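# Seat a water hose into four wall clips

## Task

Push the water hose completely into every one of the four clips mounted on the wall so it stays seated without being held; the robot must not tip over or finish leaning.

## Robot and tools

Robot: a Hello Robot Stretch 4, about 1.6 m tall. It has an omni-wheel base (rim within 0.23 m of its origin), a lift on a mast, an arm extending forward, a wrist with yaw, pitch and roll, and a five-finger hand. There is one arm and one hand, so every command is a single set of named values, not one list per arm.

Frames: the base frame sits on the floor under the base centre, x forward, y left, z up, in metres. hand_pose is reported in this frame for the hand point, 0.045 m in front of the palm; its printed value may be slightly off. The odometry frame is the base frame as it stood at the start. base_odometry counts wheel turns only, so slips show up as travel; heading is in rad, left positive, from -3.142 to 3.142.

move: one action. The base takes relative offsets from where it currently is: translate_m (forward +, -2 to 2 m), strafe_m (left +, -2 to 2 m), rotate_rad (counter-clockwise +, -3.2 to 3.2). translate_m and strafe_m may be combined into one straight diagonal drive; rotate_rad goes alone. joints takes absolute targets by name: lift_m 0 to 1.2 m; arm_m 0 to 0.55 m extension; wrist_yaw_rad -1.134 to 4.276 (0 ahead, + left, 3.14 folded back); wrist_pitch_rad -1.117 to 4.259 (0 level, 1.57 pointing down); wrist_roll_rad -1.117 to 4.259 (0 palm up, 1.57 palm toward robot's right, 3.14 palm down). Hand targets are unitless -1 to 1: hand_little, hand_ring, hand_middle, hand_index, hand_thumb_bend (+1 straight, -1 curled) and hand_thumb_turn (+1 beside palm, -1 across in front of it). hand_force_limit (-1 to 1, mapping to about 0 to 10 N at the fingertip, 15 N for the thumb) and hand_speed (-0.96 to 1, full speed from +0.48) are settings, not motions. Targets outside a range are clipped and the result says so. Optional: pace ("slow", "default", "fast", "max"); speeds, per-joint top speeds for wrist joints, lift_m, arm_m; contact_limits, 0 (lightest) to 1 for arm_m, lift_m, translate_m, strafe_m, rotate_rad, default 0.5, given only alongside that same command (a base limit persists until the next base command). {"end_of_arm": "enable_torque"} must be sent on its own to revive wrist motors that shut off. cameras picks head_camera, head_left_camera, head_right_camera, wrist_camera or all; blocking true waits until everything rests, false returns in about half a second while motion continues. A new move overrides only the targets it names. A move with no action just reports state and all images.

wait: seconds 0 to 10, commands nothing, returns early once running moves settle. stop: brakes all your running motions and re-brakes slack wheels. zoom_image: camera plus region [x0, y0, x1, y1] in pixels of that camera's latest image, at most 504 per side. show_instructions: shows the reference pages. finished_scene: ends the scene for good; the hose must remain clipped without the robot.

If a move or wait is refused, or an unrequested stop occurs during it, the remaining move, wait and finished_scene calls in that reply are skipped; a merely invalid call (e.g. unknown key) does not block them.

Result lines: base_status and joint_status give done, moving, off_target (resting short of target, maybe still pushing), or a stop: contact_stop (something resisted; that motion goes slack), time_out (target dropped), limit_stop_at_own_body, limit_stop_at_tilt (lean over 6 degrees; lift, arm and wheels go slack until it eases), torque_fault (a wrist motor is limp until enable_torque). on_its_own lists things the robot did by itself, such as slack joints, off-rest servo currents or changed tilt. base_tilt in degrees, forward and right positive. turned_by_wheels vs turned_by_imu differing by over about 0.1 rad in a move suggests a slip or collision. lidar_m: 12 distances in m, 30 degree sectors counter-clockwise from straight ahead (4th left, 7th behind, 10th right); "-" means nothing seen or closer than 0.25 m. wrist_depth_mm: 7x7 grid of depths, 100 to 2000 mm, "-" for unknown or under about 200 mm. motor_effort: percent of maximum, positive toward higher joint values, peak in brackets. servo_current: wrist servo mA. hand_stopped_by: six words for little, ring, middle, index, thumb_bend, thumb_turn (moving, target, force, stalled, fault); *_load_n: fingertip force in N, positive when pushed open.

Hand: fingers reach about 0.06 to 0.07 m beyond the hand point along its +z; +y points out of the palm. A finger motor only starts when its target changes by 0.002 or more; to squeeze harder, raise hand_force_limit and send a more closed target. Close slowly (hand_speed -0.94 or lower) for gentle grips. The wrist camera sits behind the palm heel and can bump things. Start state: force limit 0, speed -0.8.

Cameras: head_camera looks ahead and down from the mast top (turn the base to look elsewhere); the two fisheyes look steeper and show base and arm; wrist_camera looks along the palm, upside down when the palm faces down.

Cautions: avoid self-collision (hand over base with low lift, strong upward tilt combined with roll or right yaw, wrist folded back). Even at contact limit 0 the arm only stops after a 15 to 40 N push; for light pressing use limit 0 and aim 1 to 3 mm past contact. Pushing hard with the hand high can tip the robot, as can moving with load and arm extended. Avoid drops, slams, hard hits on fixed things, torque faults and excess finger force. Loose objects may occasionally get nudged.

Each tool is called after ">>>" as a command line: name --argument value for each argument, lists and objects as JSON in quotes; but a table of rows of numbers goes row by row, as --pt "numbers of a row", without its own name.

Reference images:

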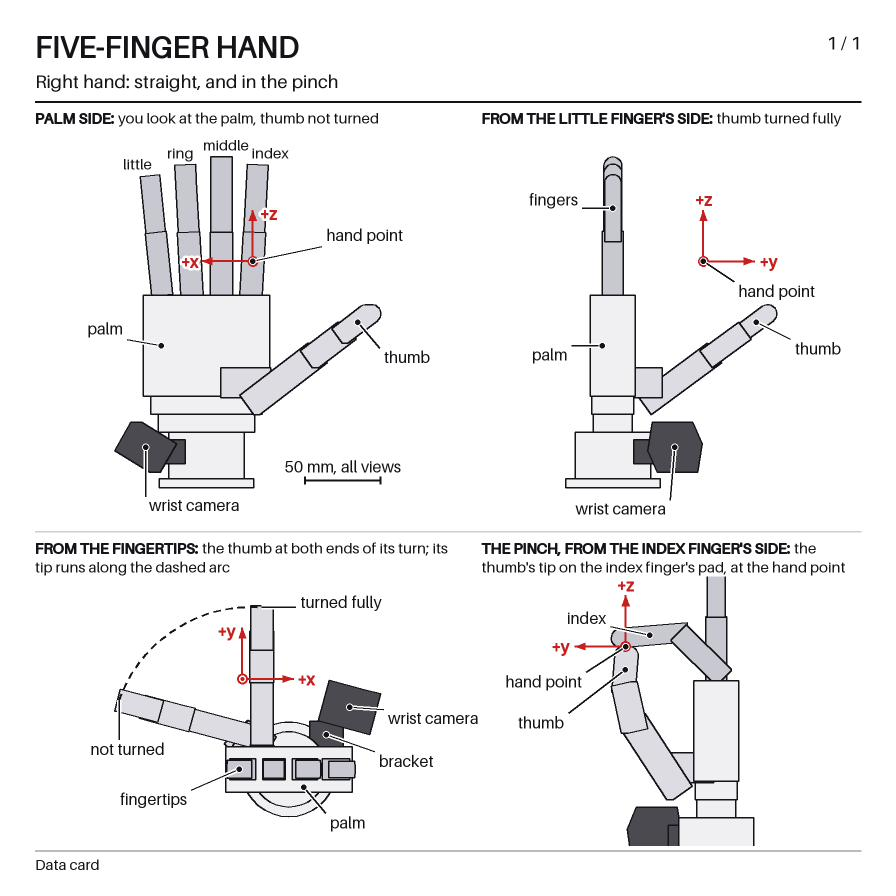

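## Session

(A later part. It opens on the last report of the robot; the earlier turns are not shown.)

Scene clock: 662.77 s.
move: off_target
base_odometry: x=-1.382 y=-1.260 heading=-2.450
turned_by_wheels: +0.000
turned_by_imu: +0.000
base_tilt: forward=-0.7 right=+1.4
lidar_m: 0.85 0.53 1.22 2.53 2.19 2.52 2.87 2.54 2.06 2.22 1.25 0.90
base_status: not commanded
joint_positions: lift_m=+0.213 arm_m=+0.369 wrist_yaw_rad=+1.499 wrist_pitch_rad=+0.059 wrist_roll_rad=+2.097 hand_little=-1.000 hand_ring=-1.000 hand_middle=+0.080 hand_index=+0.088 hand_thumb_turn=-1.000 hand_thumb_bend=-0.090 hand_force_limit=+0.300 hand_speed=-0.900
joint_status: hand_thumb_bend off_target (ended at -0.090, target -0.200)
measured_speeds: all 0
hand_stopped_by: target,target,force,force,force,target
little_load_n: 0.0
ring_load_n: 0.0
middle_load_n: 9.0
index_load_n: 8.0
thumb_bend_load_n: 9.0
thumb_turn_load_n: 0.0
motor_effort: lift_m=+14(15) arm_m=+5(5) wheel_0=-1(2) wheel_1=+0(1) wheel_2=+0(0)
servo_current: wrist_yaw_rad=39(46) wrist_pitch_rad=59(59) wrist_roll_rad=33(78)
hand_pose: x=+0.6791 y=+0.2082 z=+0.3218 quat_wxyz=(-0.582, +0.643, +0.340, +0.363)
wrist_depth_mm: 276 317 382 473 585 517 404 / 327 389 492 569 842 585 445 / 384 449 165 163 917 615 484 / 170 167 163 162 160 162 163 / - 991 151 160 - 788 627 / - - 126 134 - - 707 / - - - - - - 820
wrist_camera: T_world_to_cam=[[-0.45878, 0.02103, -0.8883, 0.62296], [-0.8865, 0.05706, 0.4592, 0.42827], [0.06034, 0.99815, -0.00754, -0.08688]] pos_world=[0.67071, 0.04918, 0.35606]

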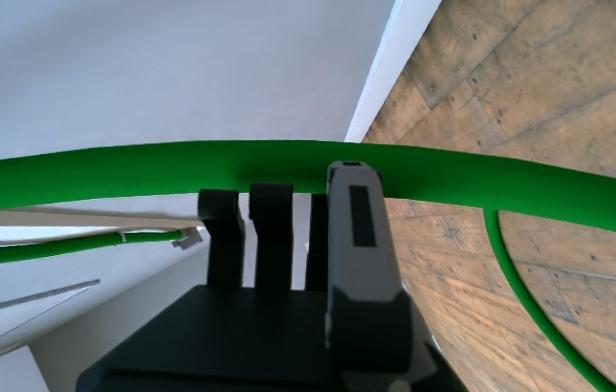

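>>> move --base '{"strafe_m": -0.074}' --joints '{"arm_m": 0.393, "lift_m": 0.52, "wrist_pitch_rad": 0.6, "wrist_roll_rad": 1.85, "wrist_yaw_rad": 1.45}' --speeds '{"wrist_pitch_rad": 0.2, "wrist_roll_rad": 0.1, "wrist_yaw_rad": 0.1, "lift_m": 0.12, "arm_m": 0.02}' --pace "slow" --cameras '["all"]'

Scene clock: 673.00 s.
move: done
base_odometry: x=-1.429 y=-1.203 heading=-2.451
turned_by_wheels: +0.000
turned_by_imu: -0.001
base_tilt: forward=-0.7 right=+1.4
lidar_m: 0.82 0.63 1.21 2.60 2.25 2.61 2.87 2.43 2.01 2.13 1.25 0.91
base_status: done
joint_positions: lift_m=+0.520 arm_m=+0.393 wrist_yaw_rad=+1.451 wrist_pitch_rad=+0.601 wrist_roll_rad=+1.854 hand_little=-1.000 hand_ring=-1.000 hand_middle=+0.079 hand_index=+0.088 hand_thumb_turn=-1.000 hand_thumb_bend=-0.092 hand_force_limit=+0.300 hand_speed=-0.900
joint_status: all done
measured_speeds: all 0
hand_stopped_by: target,target,force,force,force,target
little_load_n: 0.0
ring_load_n: 0.0
middle_load_n: 0.0
index_load_n: 0.0
thumb_bend_load_n: 0.0
thumb_turn_load_n: 0.5
motor_effort: lift_m=+24(28) arm_m=+5(8) wheel_0=+0(9) wheel_1=-2(6) wheel_2=+0(3)
servo_current: wrist_yaw_rad=39(65) wrist_pitch_rad=46(78) wrist_roll_rad=39(104)
hand_pose: x=+0.7181 y=+0.1390 z=+0.5344 quat_wxyz=(-0.355, +0.738, +0.488, +0.302)
wrist_depth_mm: 257 286 325 373 436 508 521 / 320 370 410 488 585 640 554 / 283 289 296 317 768 634 569 / 559 - - 182 - 691 559 / 960 - 151 161 - 699 615 / - - 126 134 - - 627 / - - - - - - 640
pictures: head_camera, head_left_camera, head_right_camera, wrist_camera
wrist_camera: T_world_to_cam=[[-0.29202, -0.48481, -0.82443, 0.74765], [-0.95323, 0.21778, 0.20958, 0.52816], [0.07794, 0.84707, -0.52573, 0.26668]] pos_world=[0.701, 0.02155, 0.6459]

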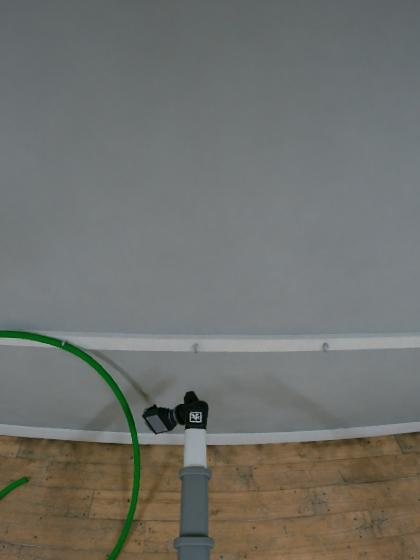

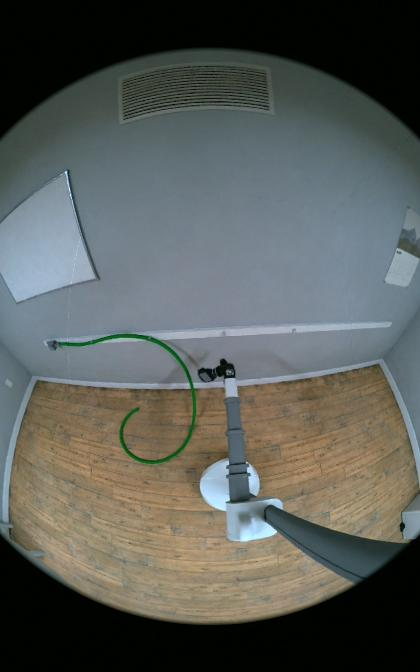

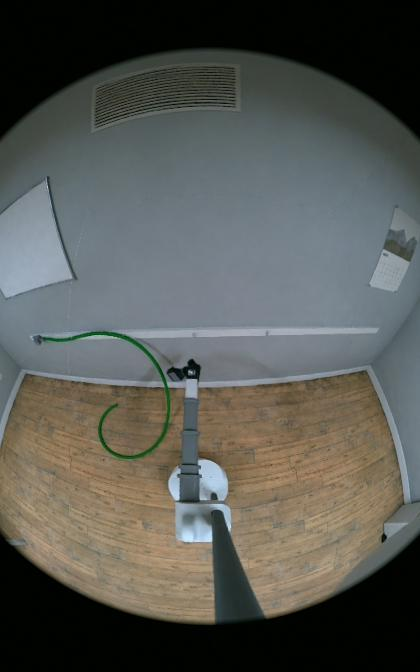

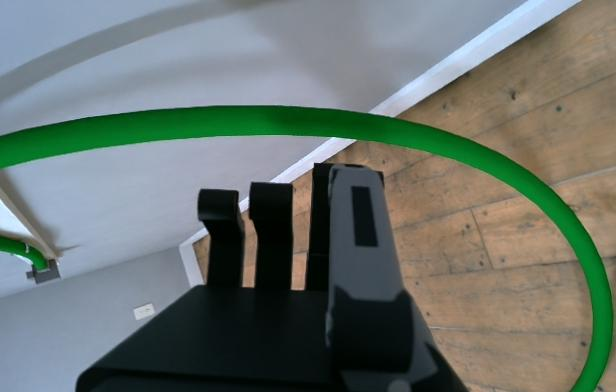

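>>> move --joints '{"arm_m": 0.2, "hand_index": 0.4, "hand_middle": 0.4, "hand_thumb_bend": 0.5, "wrist_pitch_rad": 0.05, "wrist_roll_rad": 2.1, "wrist_yaw_rad": 1.5}'

>>> move --base '{"strafe_m": 0.074}' --joints '{"lift_m": 0.31}'

>>> move --joints '{"lift_m": 0.255, "arm_m": 0.295}' --cameras '["wrist_camera"]'

Scene clock: 684.73 s.
move: done
base_odometry: x=-1.429 y=-1.203 heading=-2.451
turned_by_wheels: +0.000
turned_by_imu: -0.001
base_tilt: forward=-0.7 right=+1.4
lidar_m: 0.83 0.61 1.20 2.60 2.27 2.61 2.87 2.41 2.00 2.14 1.24 0.89
base_status: not commanded
joint_positions: lift_m=+0.520 arm_m=+0.200 wrist_yaw_rad=+1.499 wrist_pitch_rad=+0.059 wrist_roll_rad=+2.097 hand_little=-1.000 hand_ring=-1.000 hand_middle=+0.400 hand_index=+0.400 hand_thumb_turn=-1.000 hand_thumb_bend=+0.500 hand_force_limit=+0.300 hand_speed=-0.900
joint_status: all done
measured_speeds: all 0
hand_stopped_by: target,target,target,target,target,target
little_load_n: 0.0
ring_load_n: 0.0
middle_load_n: 0.0
index_load_n: 0.0
thumb_bend_load_n: 0.0
thumb_turn_load_n: 0.5
motor_effort: lift_m=+24(24) arm_m=-5(7) wheel_0=-1(2) wheel_1=-2(2) wheel_2=-1(1)
servo_current: wrist_yaw_rad=39(72) wrist_pitch_rad=59(169) wrist_roll_rad=13(124)
hand_pose: x=+0.5104 y=+0.2082 z=+0.6279 quat_wxyz=(-0.582, +0.643, +0.340, +0.363)
wrist_depth_mm: 480 539 - - 1255 991 759 / 569 - - - 1499 1098 809 / - - - - - 1281 904 / - - 126 - - 1397 1025 / - - 153 165 - 1537 1182 / - - 126 134 - - 1336 / - - - - - - 1499
pictures: none

Scene clock: 686.70 s.
move: done
base_odometry: x=-1.382 y=-1.260 heading=-2.451
turned_by_wheels: +0.000
turned_by_imu: +0.000
base_tilt: forward=-0.8 right=+1.4
lidar_m: 0.69 0.85 1.20 2.51 2.18 2.52 2.88 2.54 2.09 2.22 1.24 0.89
base_status: done
joint_positions: lift_m=+0.310 arm_m=+0.200 wrist_yaw_rad=+1.499 wrist_pitch_rad=+0.059 wrist_roll_rad=+2.097 hand_little=-1.000 hand_ring=-1.000 hand_middle=+0.400 hand_index=+0.400 hand_thumb_turn=-1.000 hand_thumb_bend=+0.500 hand_force_limit=+0.300 hand_speed=-0.900
joint_status: all done
measured_speeds: all 0
hand_stopped_by: target,target,target,target,target,target
little_load_n: 0.0
ring_load_n: 0.0
middle_load_n: 0.0
index_load_n: -0.5
thumb_bend_load_n: 0.0
thumb_turn_load_n: 0.0
motor_effort: lift_m=+14(21) arm_m=-5(5) wheel_0=+0(10) wheel_1=-1(8) wheel_2=-1(3)
servo_current: wrist_yaw_rad=39(46) wrist_pitch_rad=52(65) wrist_roll_rad=39(65)
hand_pose: x=+0.5103 y=+0.2083 z=+0.4188 quat_wxyz=(-0.582, +0.643, +0.340, +0.363)
wrist_depth_mm: 480 554 - - 917 668 521 / 559 - - - 1078 723 569 / - 842 - - - 820 634 / - - 1308 - - 946 691 / - - 152 166 - 1025 798 / - - 126 133 - - 891 / - - - - - - 1025
pictures: none

Scene clock: 687.97 s.
move: done
base_odometry: x=-1.382 y=-1.260 heading=-2.451
turned_by_wheels: +0.000
turned_by_imu: +0.000
base_tilt: forward=-0.8 right=+1.5
lidar_m: 0.67 0.56 1.20 2.52 2.19 2.46 2.85 2.54 2.04 2.21 1.26 0.90
base_status: not commanded
joint_positions: lift_m=+0.255 arm_m=+0.295 wrist_yaw_rad=+1.499 wrist_pitch_rad=+0.059 wrist_roll_rad=+2.097 hand_little=-1.000 hand_ring=-1.000 hand_middle=+0.400 hand_index=+0.400 hand_thumb_turn=-1.000 hand_thumb_bend=+0.500 hand_force_limit=+0.300 hand_speed=-0.900
joint_status: all done
measured_speeds: all 0
hand_stopped_by: target,target,target,target,target,target
little_load_n: 0.0
ring_load_n: 0.0
middle_load_n: 0.0
index_load_n: 0.0
thumb_bend_load_n: 0.0
thumb_turn_load_n: 0.5
motor_effort: lift_m=+15(16) arm_m=+5(6) wheel_0=+0(1) wheel_1=-1(1) wheel_2=-1(1)
servo_current: wrist_yaw_rad=46(52) wrist_pitch_rad=52(65) wrist_roll_rad=59(72)
hand_pose: x=+0.6051 y=+0.2083 z=+0.3638 quat_wxyz=(-0.582, +0.643, +0.340, +0.363)
wrist_depth_mm: 362 418 500 580 768 580 459 / 439 517 580 - 960 661 496 / 530 - - - - 723 554 / - 820 1205 200 - 820 621 / - - 151 166 - 931 683 / - - 127 133 - - 809 / - - - - - - 891
wrist_camera: T_world_to_cam=[[-0.45876, 0.02089, -0.88832, 0.62632], [-0.88653, 0.05679, 0.45917, 0.34342], [0.06004, 0.99817, -0.00754, -0.08201]] pos_world=[0.59671, 0.04928, 0.39806]

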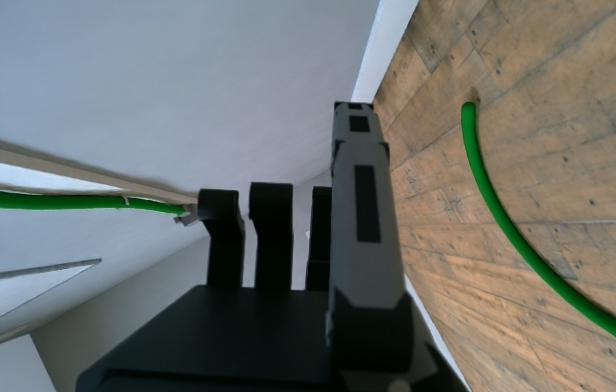

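>>> move --joints '{"lift_m": 0.228, "arm_m": 0.343}' --pace "slow" --cameras '["wrist_camera"]'

Scene clock: 692.00 s.
move: done
base_odometry: x=-1.382 y=-1.260 heading=-2.451
turned_by_wheels: +0.000
turned_by_imu: +0.000
base_tilt: forward=-0.6 right=+1.4
lidar_m: 0.66 0.57 1.22 2.53 2.18 2.45 2.87 2.55 2.07 2.21 1.26 0.91
base_status: not commanded
joint_positions: lift_m=+0.228 arm_m=+0.343 wrist_yaw_rad=+1.499 wrist_pitch_rad=+0.059 wrist_roll_rad=+2.097 hand_little=-1.000 hand_ring=-1.000 hand_middle=+0.400 hand_index=+0.400 hand_thumb_turn=-1.000 hand_thumb_bend=+0.500 hand_force_limit=+0.300 hand_speed=-0.900
joint_status: all done
measured_speeds: all 0
hand_stopped_by: target,target,target,target,target,target
little_load_n: 0.0
ring_load_n: 0.0
middle_load_n: 0.0
index_load_n: 0.0
thumb_bend_load_n: 0.0
thumb_turn_load_n: 0.5
motor_effort: lift_m=+14(16) arm_m=+5(6) wheel_0=+0(0) wheel_1=-1(1) wheel_2=-1(2)
servo_current: wrist_yaw_rad=33(52) wrist_pitch_rad=52(65) wrist_roll_rad=33(78)
hand_pose: x=+0.6530 y=+0.2083 z=+0.3368 quat_wxyz=(-0.582, +0.643, +0.340, +0.363)
wrist_depth_mm: 148 355 421 517 661 544 424 / 362 433 535 - 842 609 469 / 452 544 - - - 676 517 / 549 - - 195 - 741 569 / - - 152 166 - 809 654 / - - 126 134 - - 707 / - - - - - - 842
wrist_camera: T_world_to_cam=[[-0.45876, 0.02089, -0.88832, 0.62435], [-0.88653, 0.05679, 0.45917, 0.39837], [0.06004, 0.99817, -0.00754, -0.0851]] pos_world=[0.64471, 0.04928, 0.37106]

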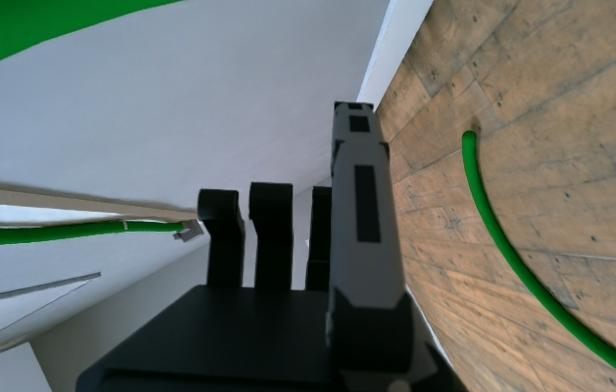

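>>> move --joints '{"arm_m": 0.25, "wrist_roll_rad": 1.8}' --cameras '["all"]'

>>> zoom_image --camera "head_camera" --region '[0, 310, 240, 560]'

Scene clock: 695.67 s.
move: done
base_odometry: x=-1.382 y=-1.260 heading=-2.451
turned_by_wheels: +0.000
turned_by_imu: +0.000
base_tilt: forward=-0.7 right=+1.3
lidar_m: 0.69 0.59 1.18 2.52 2.18 2.45 2.87 2.53 2.09 2.20 1.25 0.91
base_status: not commanded
joint_positions: lift_m=+0.228 arm_m=+0.250 wrist_yaw_rad=+1.499 wrist_pitch_rad=+0.059 wrist_roll_rad=+1.804 hand_little=-1.000 hand_ring=-1.000 hand_middle=+0.400 hand_index=+0.400 hand_thumb_turn=-1.000 hand_thumb_bend=+0.500 hand_force_limit=+0.300 hand_speed=-0.900
joint_status: all done
measured_speeds: all 0
hand_stopped_by: target,target,target,target,target,target
little_load_n: 0.0
ring_load_n: 0.0
middle_load_n: 0.0
index_load_n: 0.0
thumb_bend_load_n: -0.5
thumb_turn_load_n: 0.5
motor_effort: lift_m=+14(15) arm_m=-4(7) wheel_0=+0(0) wheel_1=-1(1) wheel_2=-1(1)
servo_current: wrist_yaw_rad=33(52) wrist_pitch_rad=52(65) wrist_roll_rad=59(111)
hand_pose: x=+0.5752 y=+0.2079 z=+0.3497 quat_wxyz=(-0.523, +0.587, +0.430, +0.444)
wrist_depth_mm: 504 544 569 597 - 627 477 / 634 - - - 946 676 492 / - - - - - 699 512 / - - - - - 699 535 / - - 152 166 - 715 564 / - - 126 134 - - 591 / - - - - - - 609
pictures: head_camera, head_left_camera, head_right_camera, wrist_camera
wrist_camera: T_world_to_cam=[[-0.18411, -0.00447, -0.9829, 0.48056], [-0.98184, 0.0474, 0.18369, 0.47652], [0.04577, 0.99887, -0.01311, -0.06996]] pos_world=[0.55954, 0.04944, 0.38389]

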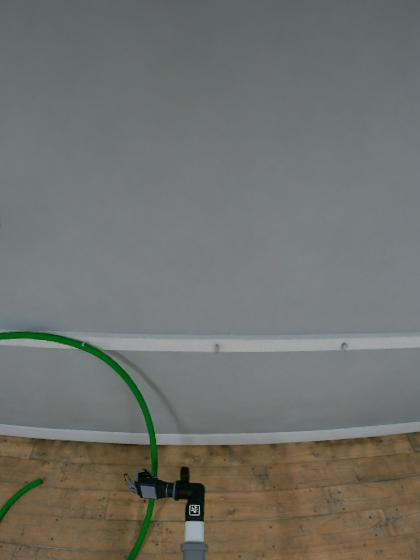

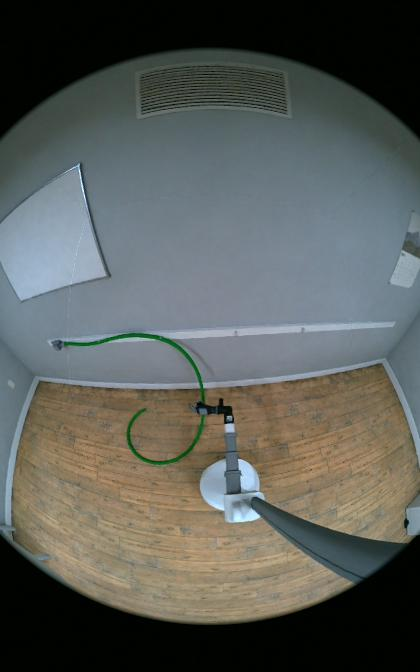

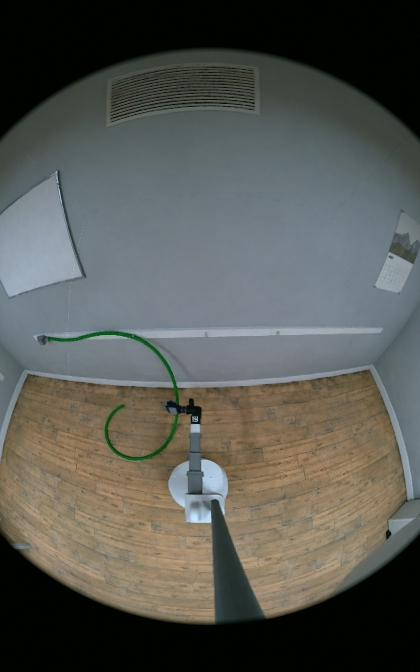

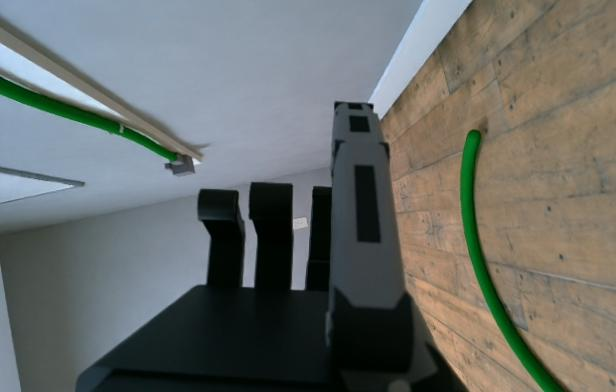

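Scaled by 2.016 from the camera's image (finer frame: 1200x1600).

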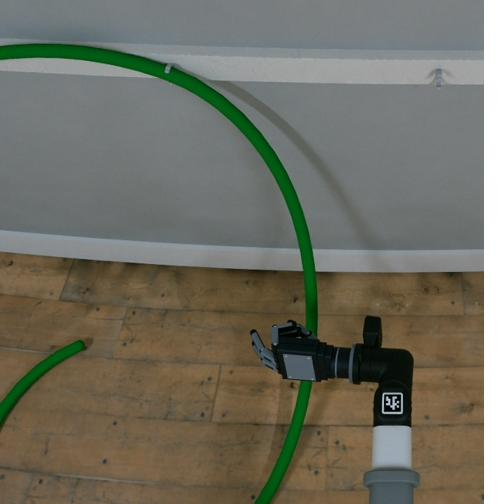

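>>> move --base '{"strafe_m": -0.01}' --joints '{"arm_m": 0.34, "lift_m": 0.21}' --pace "slow" --cameras '["wrist_camera", "head_camera"]'

Scene clock: 703.37 s.
move: done
base_odometry: x=-1.388 y=-1.253 heading=-2.451
turned_by_wheels: +0.000
turned_by_imu: +0.000
base_tilt: forward=-0.8 right=+1.4
lidar_m: 0.76 0.60 1.20 2.53 2.19 2.51 2.86 2.53 2.06 2.21 1.21 0.90
base_status: done
joint_positions: lift_m=+0.210 arm_m=+0.340 wrist_yaw_rad=+1.499 wrist_pitch_rad=+0.059 wrist_roll_rad=+1.804 hand_little=-1.000 hand_ring=-1.000 hand_middle=+0.400 hand_index=+0.400 hand_thumb_turn=-1.000 hand_thumb_bend=+0.500 hand_force_limit=+0.300 hand_speed=-0.900
joint_status: all done
measured_speeds: all 0
hand_stopped_by: target,target,target,target,target,target
little_load_n: 0.0
ring_load_n: 0.0
middle_load_n: 0.0
index_load_n: 0.0
thumb_bend_load_n: 0.0
thumb_turn_load_n: 0.5
motor_effort: lift_m=+14(16) arm_m=+5(6) wheel_0=+0(6) wheel_1=-1(6) wheel_2=+0(3)
servo_current: wrist_yaw_rad=46(59) wrist_pitch_rad=59(59) wrist_roll_rad=65(65)
hand_pose: x=+0.6649 y=+0.2079 z=+0.3317 quat_wxyz=(-0.523, +0.587, +0.430, +0.444)
wrist_depth_mm: 368 399 433 477 535 138 - / 480 521 559 574 - 634 469 / 621 - - - - 676 488 / - 1255 1336 195 - 676 512 / - - 152 166 - 691 530 / - - 126 133 - - 559 / - - - - - - 580
pictures: head_camera, wrist_camera
wrist_camera: T_world_to_cam=[[-0.18411, -0.00447, -0.9829, 0.4794], [-0.98184, 0.0474, 0.18369, 0.56799], [0.04577, 0.99887, -0.01311, -0.07431]] pos_world=[0.64934, 0.04944, 0.36589]

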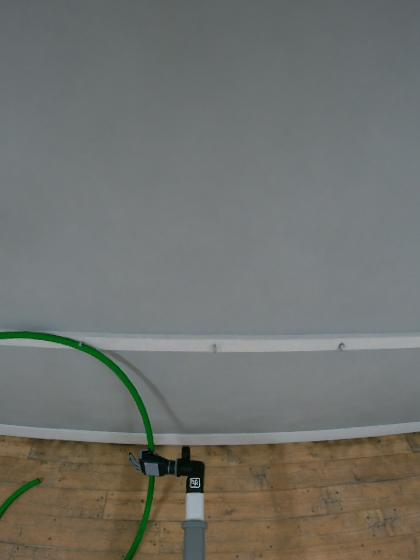

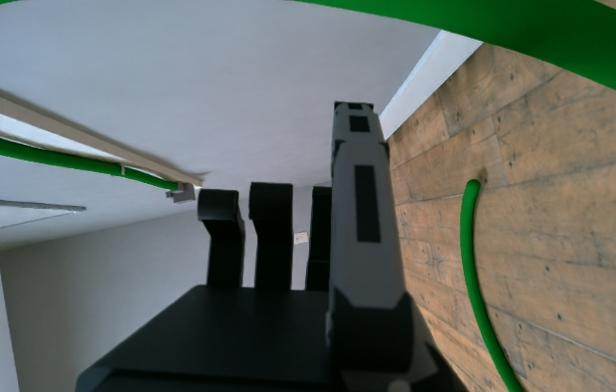

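>>> move --base '{"strafe_m": -0.021}' --joints '{"arm_m": 0.39, "lift_m": 0.2, "wrist_roll_rad": 1.95}' --pace "slow" --cameras '["wrist_camera"]'

Scene clock: 709.17 s.
move: done
base_odometry: x=-1.402 y=-1.237 heading=-2.451
turned_by_wheels: +0.000
turned_by_imu: -0.001
base_tilt: forward=-0.7 right=+1.3
lidar_m: 0.85 0.60 1.21 2.55 2.17 2.56 2.87 2.50 2.04 2.19 1.25 0.90
base_status: done
joint_positions: lift_m=+0.200 arm_m=+0.390 wrist_yaw_rad=+1.499 wrist_pitch_rad=+0.059 wrist_roll_rad=+1.947 hand_little=-1.000 hand_ring=-1.000 hand_middle=+0.400 hand_index=+0.400 hand_thumb_turn=-1.000 hand_thumb_bend=+0.500 hand_force_limit=+0.300 hand_speed=-0.900
joint_status: all done
measured_speeds: all 0
hand_stopped_by: target,target,target,target,target,target
little_load_n: 0.0
ring_load_n: 0.0
middle_load_n: 0.0
index_load_n: 0.0
thumb_bend_load_n: 0.0
thumb_turn_load_n: 0.5
motor_effort: lift_m=+14(15) arm_m=+5(7) wheel_0=+0(6) wheel_1=-2(6) wheel_2=-1(3)
servo_current: wrist_yaw_rad=39(52) wrist_pitch_rad=46(59) wrist_roll_rad=52(91)
hand_pose: x=+0.7081 y=+0.2080 z=+0.3149 quat_wxyz=(-0.553, +0.616, +0.387, +0.406)
wrist_depth_mm: 265 296 340 394 477 496 410 / 307 332 161 157 157 535 430 / 177 177 163 156 150 151 148 / 580 - 123 120 - 668 512 / - - 152 166 - 715 554 / - - 126 134 - - 603 / - - - - - - 647
wrist_camera: T_world_to_cam=[[-0.32153, 0.00755, -0.94687, 0.5542], [-0.94544, 0.05288, 0.32147, 0.5432], [0.05249, 0.99857, -0.00987, -0.08229]] pos_world=[0.69608, 0.04927, 0.34933]

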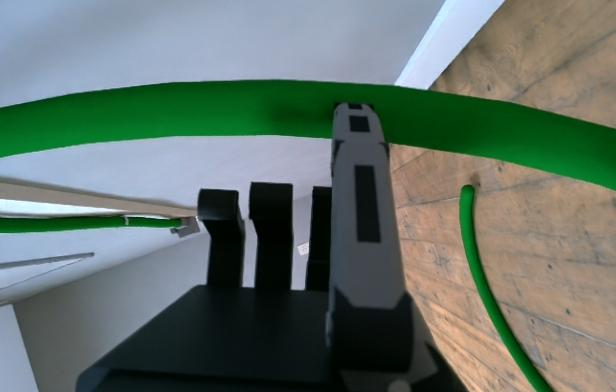

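>>> move --base '{"strafe_m": -0.003}' --joints '{"arm_m": 0.405, "lift_m": 0.217, "wrist_pitch_rad": 0.15}' --pace "slow" --cameras '["wrist_camera"]'

Scene clock: 714.83 s.
move: done
base_odometry: x=-1.403 y=-1.234 heading=-2.451
turned_by_wheels: +0.000
turned_by_imu: +0.001
base_tilt: forward=-0.7 right=+1.4
lidar_m: 0.85 0.59 1.20 2.54 2.20 2.56 2.86 2.49 2.04 2.17 1.22 0.89
base_status: done
joint_positions: lift_m=+0.217 arm_m=+0.405 wrist_yaw_rad=+1.499 wrist_pitch_rad=+0.151 wrist_roll_rad=+1.947 hand_little=-1.000 hand_ring=-1.000 hand_middle=+0.400 hand_index=+0.400 hand_thumb_turn=-1.000 hand_thumb_bend=+0.500 hand_force_limit=+0.300 hand_speed=-0.900
joint_status: all done
measured_speeds: all 0
hand_stopped_by: target,target,target,target,target,target
little_load_n: 0.0
ring_load_n: 0.0
middle_load_n: 0.0
index_load_n: 0.0
thumb_bend_load_n: 0.0
thumb_turn_load_n: 0.0
motor_effort: lift_m=+24(26) arm_m=+5(7) wheel_0=+0(7) wheel_1=-1(6) wheel_2=+0(4)
servo_current: wrist_yaw_rad=33(46) wrist_pitch_rad=39(91) wrist_roll_rad=20(72)
hand_pose: x=+0.7226 y=+0.2012 z=+0.3112 quat_wxyz=(-0.525, +0.642, +0.404, +0.386)
wrist_depth_mm: 241 273 320 370 439 462 382 / 304 351 421 500 591 521 407 / 167 164 161 160 160 166 424 / 544 - - 120 - 168 168 / - - 151 166 - 621 496 / - - 126 134 - - 539 / - - - - - - 574
wrist_camera: T_world_to_cam=[[-0.32777, -0.07955, -0.9414, 0.57583], [-0.94332, 0.08257, 0.32146, 0.55095], [0.05216, 0.9934, -0.10211, -0.04635]] pos_world=[0.71089, 0.04636, 0.36024]

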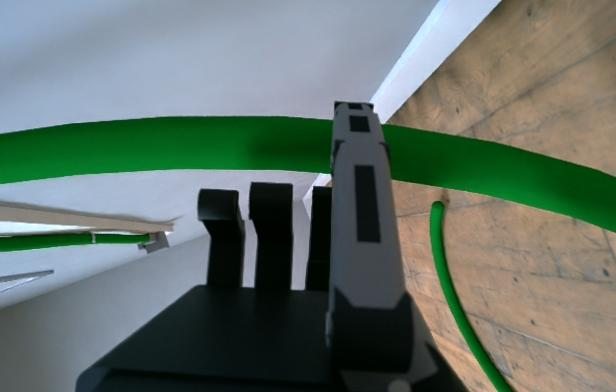

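>>> move --joints '{"arm_m": 0.4205, "lift_m": 0.215, "wrist_roll_rad": 2.02}' --pace "slow" --cameras '["wrist_camera"]'

Scene clock: 718.70 s.
move: done
base_odometry: x=-1.403 y=-1.234 heading=-2.451
turned_by_wheels: +0.000
turned_by_imu: +0.000
base_tilt: forward=-0.7 right=+1.4
lidar_m: 0.85 0.60 1.22 2.55 2.19 2.56 2.87 2.48 2.04 2.17 1.25 0.89
base_status: not commanded
joint_positions: lift_m=+0.215 arm_m=+0.420 wrist_yaw_rad=+1.499 wrist_pitch_rad=+0.152 wrist_roll_rad=+2.017 hand_little=-1.000 hand_ring=-1.000 hand_middle=+0.400 hand_index=+0.400 hand_thumb_turn=-1.000 hand_thumb_bend=+0.500 hand_force_limit=+0.300 hand_speed=-0.900
joint_status: all done
measured_speeds: all 0
hand_stopped_by: target,target,target,target,target,target
little_load_n: 0.0
ring_load_n: 0.0
middle_load_n: 0.0
index_load_n: 0.0
thumb_bend_load_n: 0.0
thumb_turn_load_n: 0.5
motor_effort: lift_m=+14(22) arm_m=+5(7) wheel_0=+0(1) wheel_1=-1(1) wheel_2=+0(0)
servo_current: wrist_yaw_rad=39(52) wrist_pitch_rad=46(46) wrist_roll_rad=78(78)
hand_pose: x=+0.7345 y=+0.2010 z=+0.3070 quat_wxyz=(-0.538, +0.656, +0.381, +0.367)
wrist_depth_mm: 217 245 290 349 436 452 370 / 259 310 379 480 609 517 402 / 338 399 504 165 112 544 436 / 167 163 159 158 - 160 163 / 676 1308 151 166 - 647 521 / - - 126 134 - - 569 / - - - - - - 609
wrist_camera: T_world_to_cam=[[-0.39273, -0.07134, -0.91688, 0.61421], [-0.91797, 0.09074, 0.38613, 0.52342], [0.05565, 0.99332, -0.10112, -0.05]] pos_world=[0.72448, 0.04599, 0.356]

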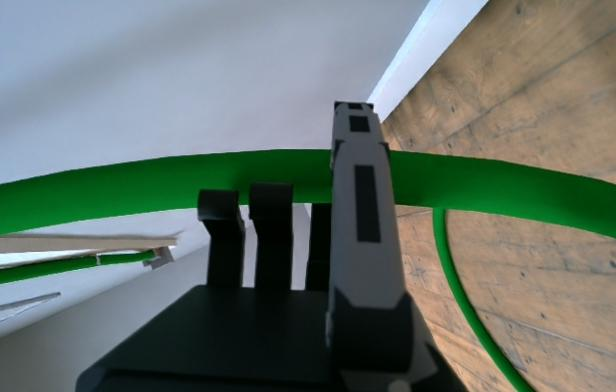

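>>> move --joints '{"hand_force_limit": 0.3, "hand_index": 0.13, "hand_middle": 0.13}'

>>> move --joints '{"hand_speed": -0.85, "hand_thumb_bend": -0.2}' --cameras '["wrist_camera"]'

Scene clock: 722.67 s.
move: done
base_odometry: x=-1.403 y=-1.234 heading=-2.451
turned_by_wheels: +0.000
turned_by_imu: +0.000
base_tilt: forward=-0.8 right=+1.5
lidar_m: 0.86 0.59 1.22 2.56 2.23 2.56 2.87 2.48 2.04 2.17 1.25 0.91
base_status: not commanded
joint_positions: lift_m=+0.215 arm_m=+0.420 wrist_yaw_rad=+1.499 wrist_pitch_rad=+0.152 wrist_roll_rad=+2.017 hand_little=-1.000 hand_ring=-1.000 hand_middle=+0.130 hand_index=+0.130 hand_thumb_turn=-1.000 hand_thumb_bend=+0.500 hand_force_limit=+0.300 hand_speed=-0.900
joint_status: all done
measured_speeds: all 0
hand_stopped_by: target,target,target,target,target,target
little_load_n: 0.0
ring_load_n: 0.0
middle_load_n: 0.0
index_load_n: 0.0
thumb_bend_load_n: 0.0
thumb_turn_load_n: 0.0
motor_effort: lift_m=+15(15) arm_m=+5(5) wheel_0=+0(0) wheel_1=-1(1) wheel_2=+0(0)
servo_current: wrist_yaw_rad=33(52) wrist_pitch_rad=46(59) wrist_roll_rad=13(72)
hand_pose: x=+0.7345 y=+0.2010 z=+0.3070 quat_wxyz=(-0.538, +0.656, +0.381, +0.367)
wrist_depth_mm: 218 247 289 349 433 455 370 / 260 307 382 488 609 521 399 / 340 399 500 165 113 544 433 / 167 163 160 159 - 161 162 / 661 1366 151 161 - 640 517 / - - 126 134 - - 569 / - - - - - - 609
pictures: none

Scene clock: 725.70 s.
move: off_target
base_odometry: x=-1.403 y=-1.234 heading=-2.451
turned_by_wheels: +0.000
turned_by_imu: +0.000
base_tilt: forward=-0.7 right=+1.5
lidar_m: 0.85 0.59 1.19 2.54 2.18 2.54 2.87 2.49 2.04 2.18 1.25 0.90
base_status: not commanded
joint_positions: lift_m=+0.215 arm_m=+0.420 wrist_yaw_rad=+1.499 wrist_pitch_rad=+0.152 wrist_roll_rad=+2.017 hand_little=-1.000 hand_ring=-1.000 hand_middle=+0.130 hand_index=+0.130 hand_thumb_turn=-1.000 hand_thumb_bend=+0.076 hand_force_limit=+0.300 hand_speed=-0.850
joint_status: hand_thumb_bend off_target (ended at +0.076, target -0.200); the others done
measured_speeds: all 0
hand_stopped_by: target,target,target,target,force,target
little_load_n: 0.0
ring_load_n: 0.0
middle_load_n: 2.0
index_load_n: 4.0
thumb_bend_load_n: 9.0
thumb_turn_load_n: 0.5
motor_effort: lift_m=+15(15) arm_m=+5(5) wheel_0=+0(0) wheel_1=-1(1) wheel_2=+0(0)
servo_current: wrist_yaw_rad=33(52) wrist_pitch_rad=39(52) wrist_roll_rad=39(65)
hand_pose: x=+0.7345 y=+0.2010 z=+0.3069 quat_wxyz=(-0.538, +0.656, +0.381, +0.367)
wrist_depth_mm: 218 246 290 349 433 452 370 / 259 309 379 484 621 517 399 / 338 415 517 168 768 559 433 / 167 164 161 160 160 162 163 / 615 1255 151 162 - 647 517 / - - 126 134 - - 564 / - - - - - - 609
wrist_camera: T_world_to_cam=[[-0.39292, -0.07151, -0.91679, 0.61428], [-0.91789, 0.09084, 0.3863, 0.52321], [0.05566, 0.9933, -0.10133, -0.04993]] pos_world=[0.72438, 0.04599, 0.356]

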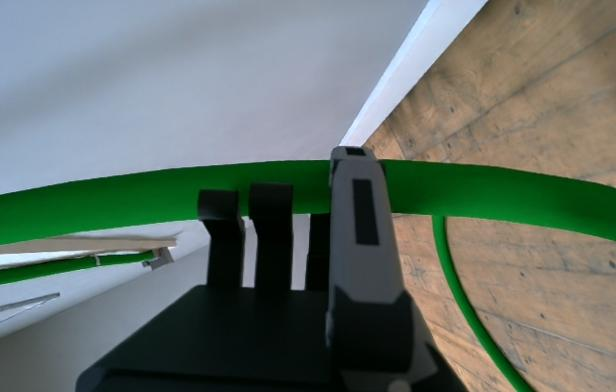

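>>> move --joints '{"hand_force_limit": 0.4, "hand_index": 0.0, "hand_middle": 0.0, "hand_speed": -0.9}'

>>> move --base '{"strafe_m": -0.05}' --joints '{"arm_m": 0.41, "lift_m": 0.36, "wrist_pitch_rad": 0.4, "wrist_roll_rad": 1.9}' --speeds '{"wrist_pitch_rad": 0.15, "wrist_roll_rad": 0.07, "lift_m": 0.1, "arm_m": 0.02}' --pace "slow" --cameras '["head_camera", "wrist_camera"]'

Scene clock: 728.57 s.
move: off_target
base_odometry: x=-1.403 y=-1.234 heading=-2.451
turned_by_wheels: +0.000
turned_by_imu: +0.000
base_tilt: forward=-0.8 right=+1.3
lidar_m: 0.85 0.57 1.21 2.56 2.19 2.57 2.86 2.48 2.02 2.18 1.23 0.89
base_status: not commanded
joint_positions: lift_m=+0.215 arm_m=+0.420 wrist_yaw_rad=+1.499 wrist_pitch_rad=+0.152 wrist_roll_rad=+2.017 hand_little=-1.000 hand_ring=-1.000 hand_middle=+0.105 hand_index=+0.114 hand_thumb_turn=-1.000 hand_thumb_bend=+0.076 hand_force_limit=+0.400 hand_speed=-0.900
joint_status: hand_middle off_target (ended at +0.105, target +0.000); hand_index off_target (ended at +0.114, target +0.000); the others done
measured_speeds: all 0
hand_stopped_by: target,target,force,force,force,target
little_load_n: 0.0
ring_load_n: 0.0
middle_load_n: 7.0
index_load_n: 6.5
thumb_bend_load_n: 13.5
thumb_turn_load_n: 0.5
motor_effort: lift_m=+14(15) arm_m=+5(5) wheel_0=+0(0) wheel_1=-1(1) wheel_2=+0(0)
servo_current: wrist_yaw_rad=39(46) wrist_pitch_rad=39(46) wrist_roll_rad=46(59)
hand_pose: x=+0.7345 y=+0.2010 z=+0.3069 quat_wxyz=(-0.538, +0.656, +0.381, +0.367)
wrist_depth_mm: 218 246 290 349 433 452 370 / 260 309 377 484 615 521 399 / 336 410 508 165 768 554 433 / 167 164 160 159 160 162 164 / 609 1281 151 161 - 654 517 / - - 126 134 - - 564 / - - - - - - 615
pictures: none

Scene clock: 730.63 s.
move: done
base_odometry: x=-1.435 y=-1.196 heading=-2.452
turned_by_wheels: +0.000
turned_by_imu: -0.001
base_tilt: forward=-0.7 right=+1.4
lidar_m: 0.69 0.52 1.22 2.61 2.25 2.61 2.88 2.43 2.01 2.13 1.23 0.87
base_status: done
joint_positions: lift_m=+0.359 arm_m=+0.410 wrist_yaw_rad=+1.499 wrist_pitch_rad=+0.406 wrist_roll_rad=+1.911 hand_little=-1.000 hand_ring=-1.000 hand_middle=+0.105 hand_index=+0.115 hand_thumb_turn=-0.999 hand_thumb_bend=+0.077 hand_force_limit=+0.400 hand_speed=-0.900
joint_status: all done
measured_speeds: all 0
hand_stopped_by: target,target,force,force,force,target
little_load_n: 0.0
ring_load_n: 0.0
middle_load_n: 2.5
index_load_n: 16.0
thumb_bend_load_n: 17.0
thumb_turn_load_n: 17.5
motor_effort: lift_m=+27(29) arm_m=-4(6) wheel_0=-1(9) wheel_1=-1(6) wheel_2=-3(5)
servo_current: wrist_yaw_rad=46(52) wrist_pitch_rad=52(65) wrist_roll_rad=39(111)
hand_pose: x=+0.7277 y=+0.1739 z=+0.4050 quat_wxyz=(-0.437, +0.699, +0.457, +0.333)
wrist_depth_mm: 236 271 310 359 442 480 433 / 296 347 418 504 621 539 445 / 145 150 466 160 732 580 473 / 535 - 153 158 - 170 466 / 878 - 151 167 - 597 508 / - - 126 134 - - 549 / - - - - - - 564
wrist_camera: T_world_to_cam=[[-0.31067, -0.31965, -0.89516, 0.67411], [-0.9494, 0.15011, 0.27589, 0.53895], [0.04618, 0.93557, -0.35011, 0.10496]] pos_world=[0.71625, 0.03638, 0.49149]

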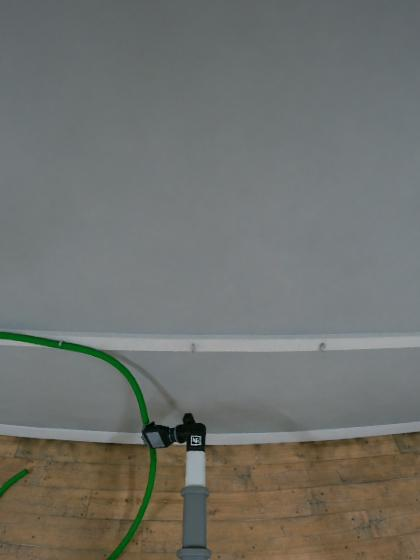

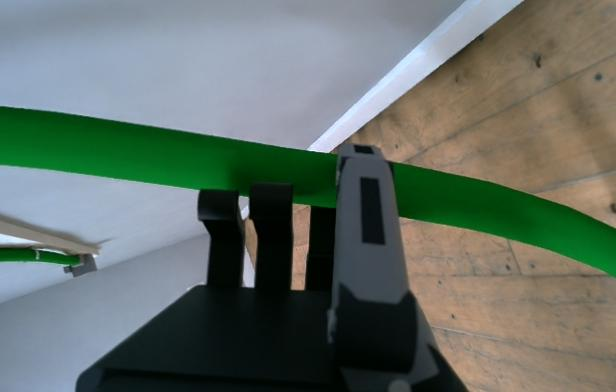

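>>> move --base '{"strafe_m": -0.01}' --joints '{"arm_m": 0.445, "lift_m": 0.6, "wrist_pitch_rad": 0.75, "wrist_roll_rad": 2.05}' --speeds '{"wrist_pitch_rad": 0.14, "wrist_roll_rad": 0.07, "lift_m": 0.1, "arm_m": 0.02}' --pace "slow" --cameras '["head_camera", "wrist_camera"]'

Scene clock: 745.60 s.
move: done
base_odometry: x=-1.442 y=-1.188 heading=-2.453
turned_by_wheels: -0.001
turned_by_imu: -0.003
base_tilt: forward=-0.7 right=+1.3
lidar_m: 0.58 0.46 1.18 2.59 2.28 2.64 2.87 2.40 1.98 2.10 1.24 0.90
base_status: done
joint_positions: lift_m=+0.599 arm_m=+0.445 wrist_yaw_rad=+1.496 wrist_pitch_rad=+0.757 wrist_roll_rad=+2.049 hand_little=-1.000 hand_ring=-1.000 hand_middle=+0.105 hand_index=+0.115 hand_thumb_turn=-0.999 hand_thumb_bend=+0.078 hand_force_limit=+0.400 hand_speed=-0.900
joint_status: all done
measured_speeds: all 0
hand_stopped_by: target,target,force,force,force,target
little_load_n: 0.0
ring_load_n: 0.0
middle_load_n: 0.5
index_load_n: 22.0
thumb_bend_load_n: 19.0
thumb_turn_load_n: 26.5
motor_effort: lift_m=+26(30) arm_m=+5(8) wheel_0=-5(5) wheel_1=-3(7) wheel_2=-5(6)
servo_current: wrist_yaw_rad=46(52) wrist_pitch_rad=46(78) wrist_roll_rad=39(104)
hand_pose: x=+0.7512 y=+0.1134 z=+0.5856 quat_wxyz=(-0.330, +0.802, +0.447, +0.218)
wrist_depth_mm: 185 216 264 334 455 597 554 / 221 266 340 466 707 654 580 / 129 142 430 559 778 691 603 / 349 137 141 156 - 177 204 / 500 - 151 167 - 723 654 / - - 126 135 - - 683 / - - - - - - 715
wrist_camera: T_world_to_cam=[[-0.45924, -0.56171, -0.68817, 0.84163], [-0.88729, 0.32715, 0.32509, 0.42497], [0.04253, 0.75991, -0.64864, 0.42114]] pos_world=[0.74567, 0.01369, 0.7142]

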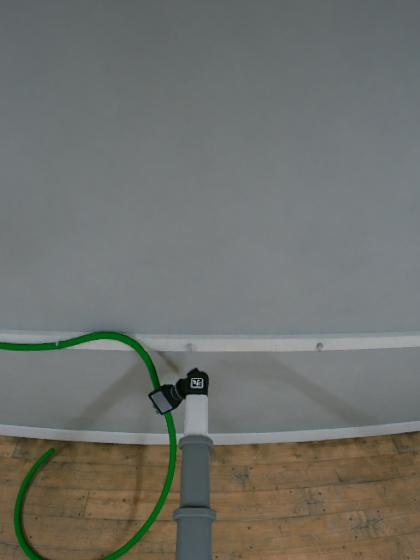

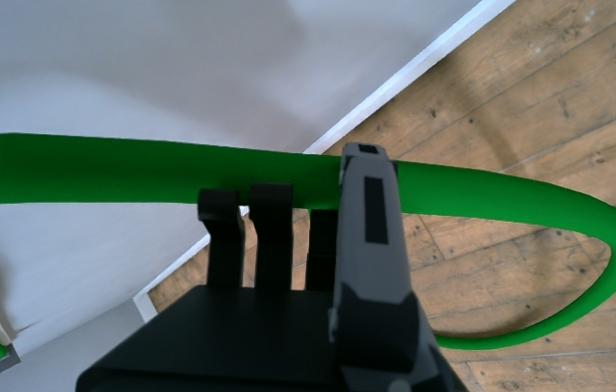

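>>> move --base '{"strafe_m": -0.022}' --joints '{"arm_m": 0.465, "lift_m": 0.75, "wrist_pitch_rad": 1.05}' --speeds '{"wrist_pitch_rad": 0.18, "wrist_roll_rad": 0.07, "lift_m": 0.08, "arm_m": 0.02}' --pace "slow" --cameras '["head_camera", "wrist_camera", "head_left_camera"]'

"speeds": wrist_roll_rad has a speed but no command beside it: command wrist_roll_rad too, or leave its speed out
Scene clock: 751.73 s.
base_odometry: x=-1.442 y=-1.188 heading=-2.453
turned_by_wheels: +0.000
turned_by_imu: +0.000
base_tilt: forward=-0.8 right=+1.4
lidar_m: 0.59 0.48 1.22 2.61 2.28 2.64 2.87 2.41 1.99 2.12 1.25 0.87
base_status: done
joint_positions: lift_m=+0.599 arm_m=+0.445 wrist_yaw_rad=+1.496 wrist_pitch_rad=+0.757 wrist_roll_rad=+2.049 hand_little=-1.000 hand_ring=-1.000 hand_middle=+0.105 hand_index=+0.115 hand_thumb_turn=-0.999 hand_thumb_bend=+0.078 hand_force_limit=+0.400 hand_speed=-0.900
joint_status: all done
measured_speeds: all 0
hand_stopped_by: target,target,force,force,force,target
little_load_n: 0.0
ring_load_n: 0.0
middle_load_n: 0.5
index_load_n: 22.0
thumb_bend_load_n: 19.0
thumb_turn_load_n: 26.5
motor_effort: lift_m=+26(30) arm_m=+5(8) wheel_0=-5(5) wheel_1=-3(7) wheel_2=-5(6)
servo_current: wrist_yaw_rad=33(52) wrist_pitch_rad=39(78) wrist_roll_rad=20(104)
hand_pose: x=+0.7512 y=+0.1134 z=+0.5856 quat_wxyz=(-0.330, +0.802, +0.447, +0.218)
wrist_depth_mm: 184 216 263 332 452 591 549 / 221 266 342 466 715 654 574 / 129 142 424 559 768 683 597 / 349 137 141 156 - 178 204 / 504 - 151 167 - 723 661 / - - 126 135 - - 676 / - - - - - - 707
pictures: none

>>> move --base '{"strafe_m": -0.022}' --joints '{"arm_m": 0.465, "lift_m": 0.75, "wrist_pitch_rad": 1.05}' --speeds '{"wrist_pitch_rad": 0.18, "lift_m": 0.08, "arm_m": 0.02}' --pace "slow" --cameras '["head_camera", "wrist_camera", "head_left_camera"]'

Scene clock: 756.07 s.
move: done
base_odometry: x=-1.456 y=-1.171 heading=-2.454
turned_by_wheels: -0.001
turned_by_imu: -0.002
base_tilt: forward=-0.7 right=+1.4
lidar_m: 0.47 0.46 1.02 2.64 2.27 2.66 2.88 2.38 1.97 2.10 1.26 0.90
base_status: done
joint_positions: lift_m=+0.749 arm_m=+0.465 wrist_yaw_rad=+1.496 wrist_pitch_rad=+1.055 wrist_roll_rad=+2.049 hand_little=-1.000 hand_ring=-1.000 hand_middle=+0.105 hand_index=+0.115 hand_thumb_turn=-0.999 hand_thumb_bend=+0.078 hand_force_limit=+0.400 hand_speed=-0.900
joint_status: all done
measured_speeds: all 0
hand_stopped_by: target,target,force,force,force,target
little_load_n: 0.0
ring_load_n: 0.5
middle_load_n: 1.5
index_load_n: 19.5
thumb_bend_load_n: 17.5
thumb_turn_load_n: 23.0
motor_effort: lift_m=+26(29) arm_m=+5(7) wheel_0=-7(9) wheel_1=-4(9) wheel_2=-6(9)
servo_current: wrist_yaw_rad=39(52) wrist_pitch_rad=46(78) wrist_roll_rad=33(78)
hand_pose: x=+0.7666 y=+0.0517 z=+0.7079 quat_wxyz=(-0.213, +0.844, +0.471, +0.140)
wrist_depth_mm: 137 160 242 310 433 699 668 / 163 251 315 445 788 741 691 / 143 278 397 525 842 778 707 / 146 149 150 157 - 179 691 / 477 1255 151 167 - 809 732 / - 1576 126 134 - - 778 / - - - - - - 809
pictures: head_camera, head_left_camera, wrist_camera
wrist_camera: T_world_to_cam=[[-0.47253, -0.73723, -0.48292, 0.77211], [-0.88093, 0.41126, 0.23415, 0.4742], [0.02598, 0.53606, -0.84378, 0.70914]] pos_world=[0.76416, -0.00594, 0.86019]

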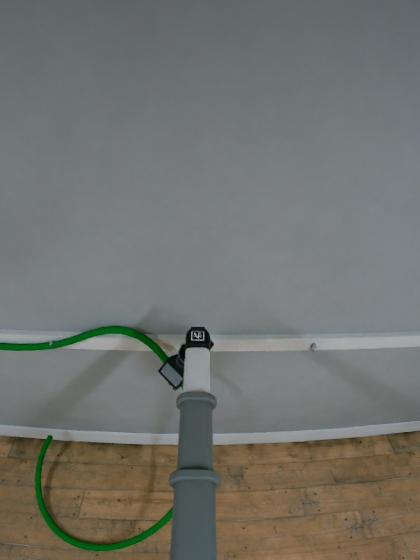

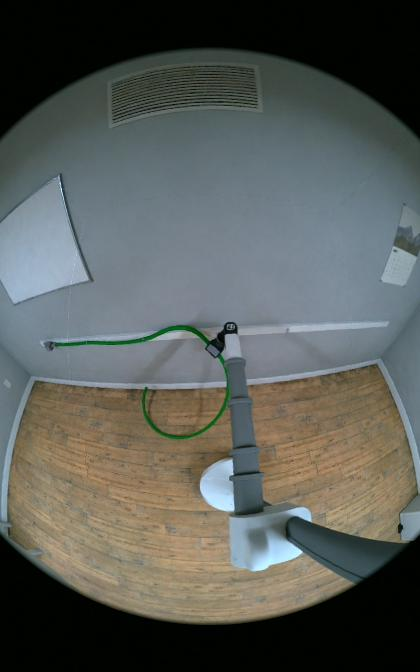

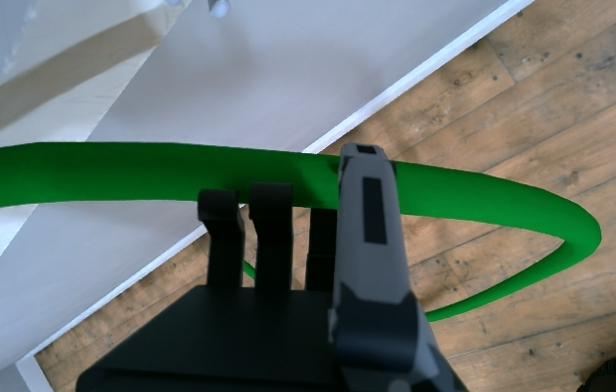

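>>> move --base '{"strafe_m": 0.026}' --joints '{"arm_m": 0.486, "lift_m": 0.781, "wrist_pitch_rad": 1.35, "wrist_roll_rad": 1.85}' --speeds '{"wrist_pitch_rad": 0.25, "wrist_roll_rad": 0.15, "lift_m": 0.03, "arm_m": 0.02}' --pace "slow" --cameras '["head_camera", "wrist_camera"]'

Scene clock: 769.10 s.
move: done
base_odometry: x=-1.439 y=-1.191 heading=-2.455
turned_by_wheels: -0.001
turned_by_imu: -0.002
base_tilt: forward=-0.7 right=+1.4
lidar_m: 0.47 0.89 1.19 2.60 2.24 2.63 2.85 2.41 2.01 2.10 1.25 0.91
base_status: done
joint_positions: lift_m=+0.781 arm_m=+0.486 wrist_yaw_rad=+1.495 wrist_pitch_rad=+1.353 wrist_roll_rad=+1.861 hand_little=-1.000 hand_ring=-1.000 hand_middle=+0.105 hand_index=+0.115 hand_thumb_turn=-0.999 hand_thumb_bend=+0.078 hand_force_limit=+0.400 hand_speed=-0.900
joint_status: all done
measured_speeds: all 0
hand_stopped_by: target,target,force,force,force,target
little_load_n: 0.0
ring_load_n: 0.0
middle_load_n: 1.0
index_load_n: 21.0
thumb_bend_load_n: 19.0
thumb_turn_load_n: 26.0
motor_effort: lift_m=+25(28) arm_m=+6(8) wheel_0=-9(15) wheel_1=-2(4) wheel_2=-7(8)
servo_current: wrist_yaw_rad=46(52) wrist_pitch_rad=39(78) wrist_roll_rad=85(124)
hand_pose: x=+0.7928 y=-0.0081 z=+0.7324 quat_wxyz=(-0.085, +0.819, +0.563, +0.068)
wrist_depth_mm: 137 136 157 254 314 410 549 / 155 176 290 382 496 798 768 / 140 148 364 449 854 831 788 / 427 146 150 157 - 179 788 / 1138 1060 152 167 - 820 324 / 1138 1078 126 134 - - 809 / 1182 - - - - - 820
wrist_camera: T_world_to_cam=[[-0.30885, -0.91795, -0.24896, 0.4497], [-0.9511, 0.2971, 0.08445, 0.68043], [-0.00355, 0.26287, -0.96483, 0.87105]] pos_world=[0.78915, -0.01833, 0.8949]

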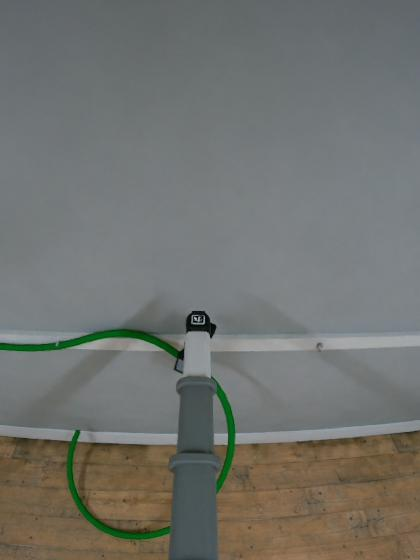

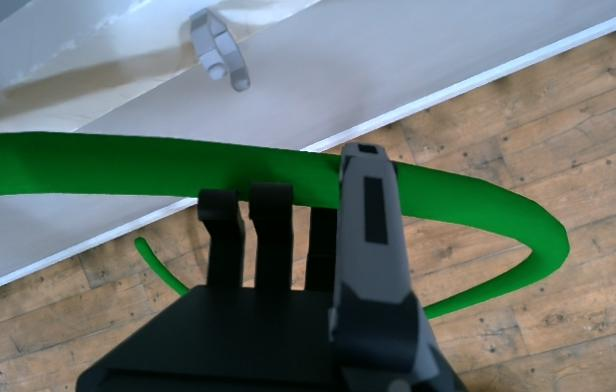

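>>> move --base '{"translate_m": 0.034}' --pace "slow" --contact_limits '{"translate_m": 0.4}' --cameras '["wrist_camera"]'

>>> zoom_image --camera "wrist_camera" --region '[160, 60, 360, 220]'

Scene clock: 775.43 s.
move: done
base_odometry: x=-1.465 y=-1.212 heading=-2.457
turned_by_wheels: -0.001
turned_by_imu: -0.002
base_tilt: forward=-0.8 right=+1.4
lidar_m: 0.46 0.85 1.14 2.61 2.29 2.63 2.90 2.42 2.00 2.12 1.22 0.86
base_status: done
joint_positions: lift_m=+0.781 arm_m=+0.486 wrist_yaw_rad=+1.495 wrist_pitch_rad=+1.354 wrist_roll_rad=+1.861 hand_little=-1.000 hand_ring=-1.000 hand_middle=+0.105 hand_index=+0.115 hand_thumb_turn=-0.999 hand_thumb_bend=+0.078 hand_force_limit=+0.400 hand_speed=-0.900
joint_status: not commanded
measured_speeds: all 0
hand_stopped_by: target,target,force,force,force,target
little_load_n: 0.0
ring_load_n: 0.0
middle_load_n: 2.0
index_load_n: 25.5
thumb_bend_load_n: 16.5
thumb_turn_load_n: 20.0
motor_effort: lift_m=+25(25) arm_m=+5(6) wheel_0=-5(14) wheel_1=+0(4) wheel_2=-11(14)
servo_current: wrist_yaw_rad=52(59) wrist_pitch_rad=39(52) wrist_roll_rad=59(91)
contact_limits: translate_m 0.4
hand_pose: x=+0.7928 y=-0.0084 z=+0.7324 quat_wxyz=(-0.084, +0.819, +0.564, +0.068)
wrist_depth_mm: 115 123 119 122 151 304 413 / 134 129 143 274 382 591 778 / 141 148 164 404 820 820 788 / 134 140 144 156 - 186 788 / 574 1042 153 167 - 480 798 / 1138 1098 126 134 - - 820 / 1182 - - - - - 820
wrist_camera: T_world_to_cam=[[-0.30856, -0.91841, -0.24762, 0.44822], [-0.9512, 0.29692, 0.08404, 0.68099], [-0.00366, 0.26146, -0.96521, 0.87157]] pos_world=[0.78925, -0.01843, 0.895]

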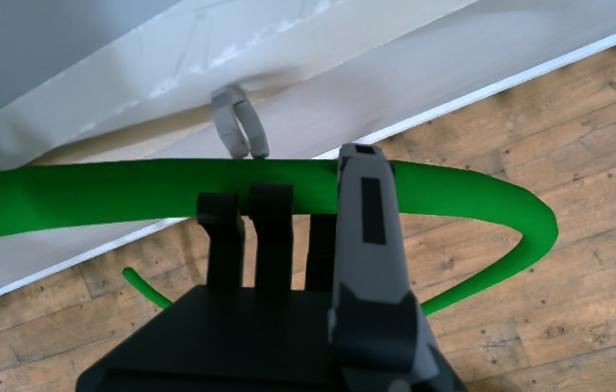

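Scaled by 2.520.

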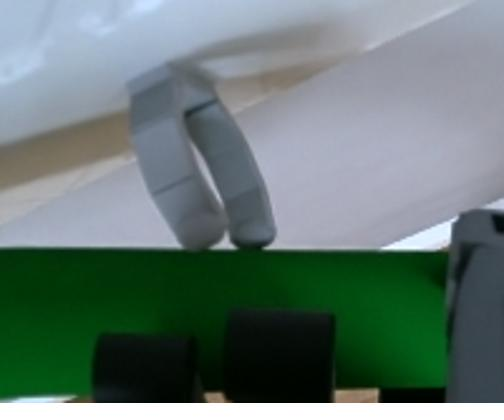

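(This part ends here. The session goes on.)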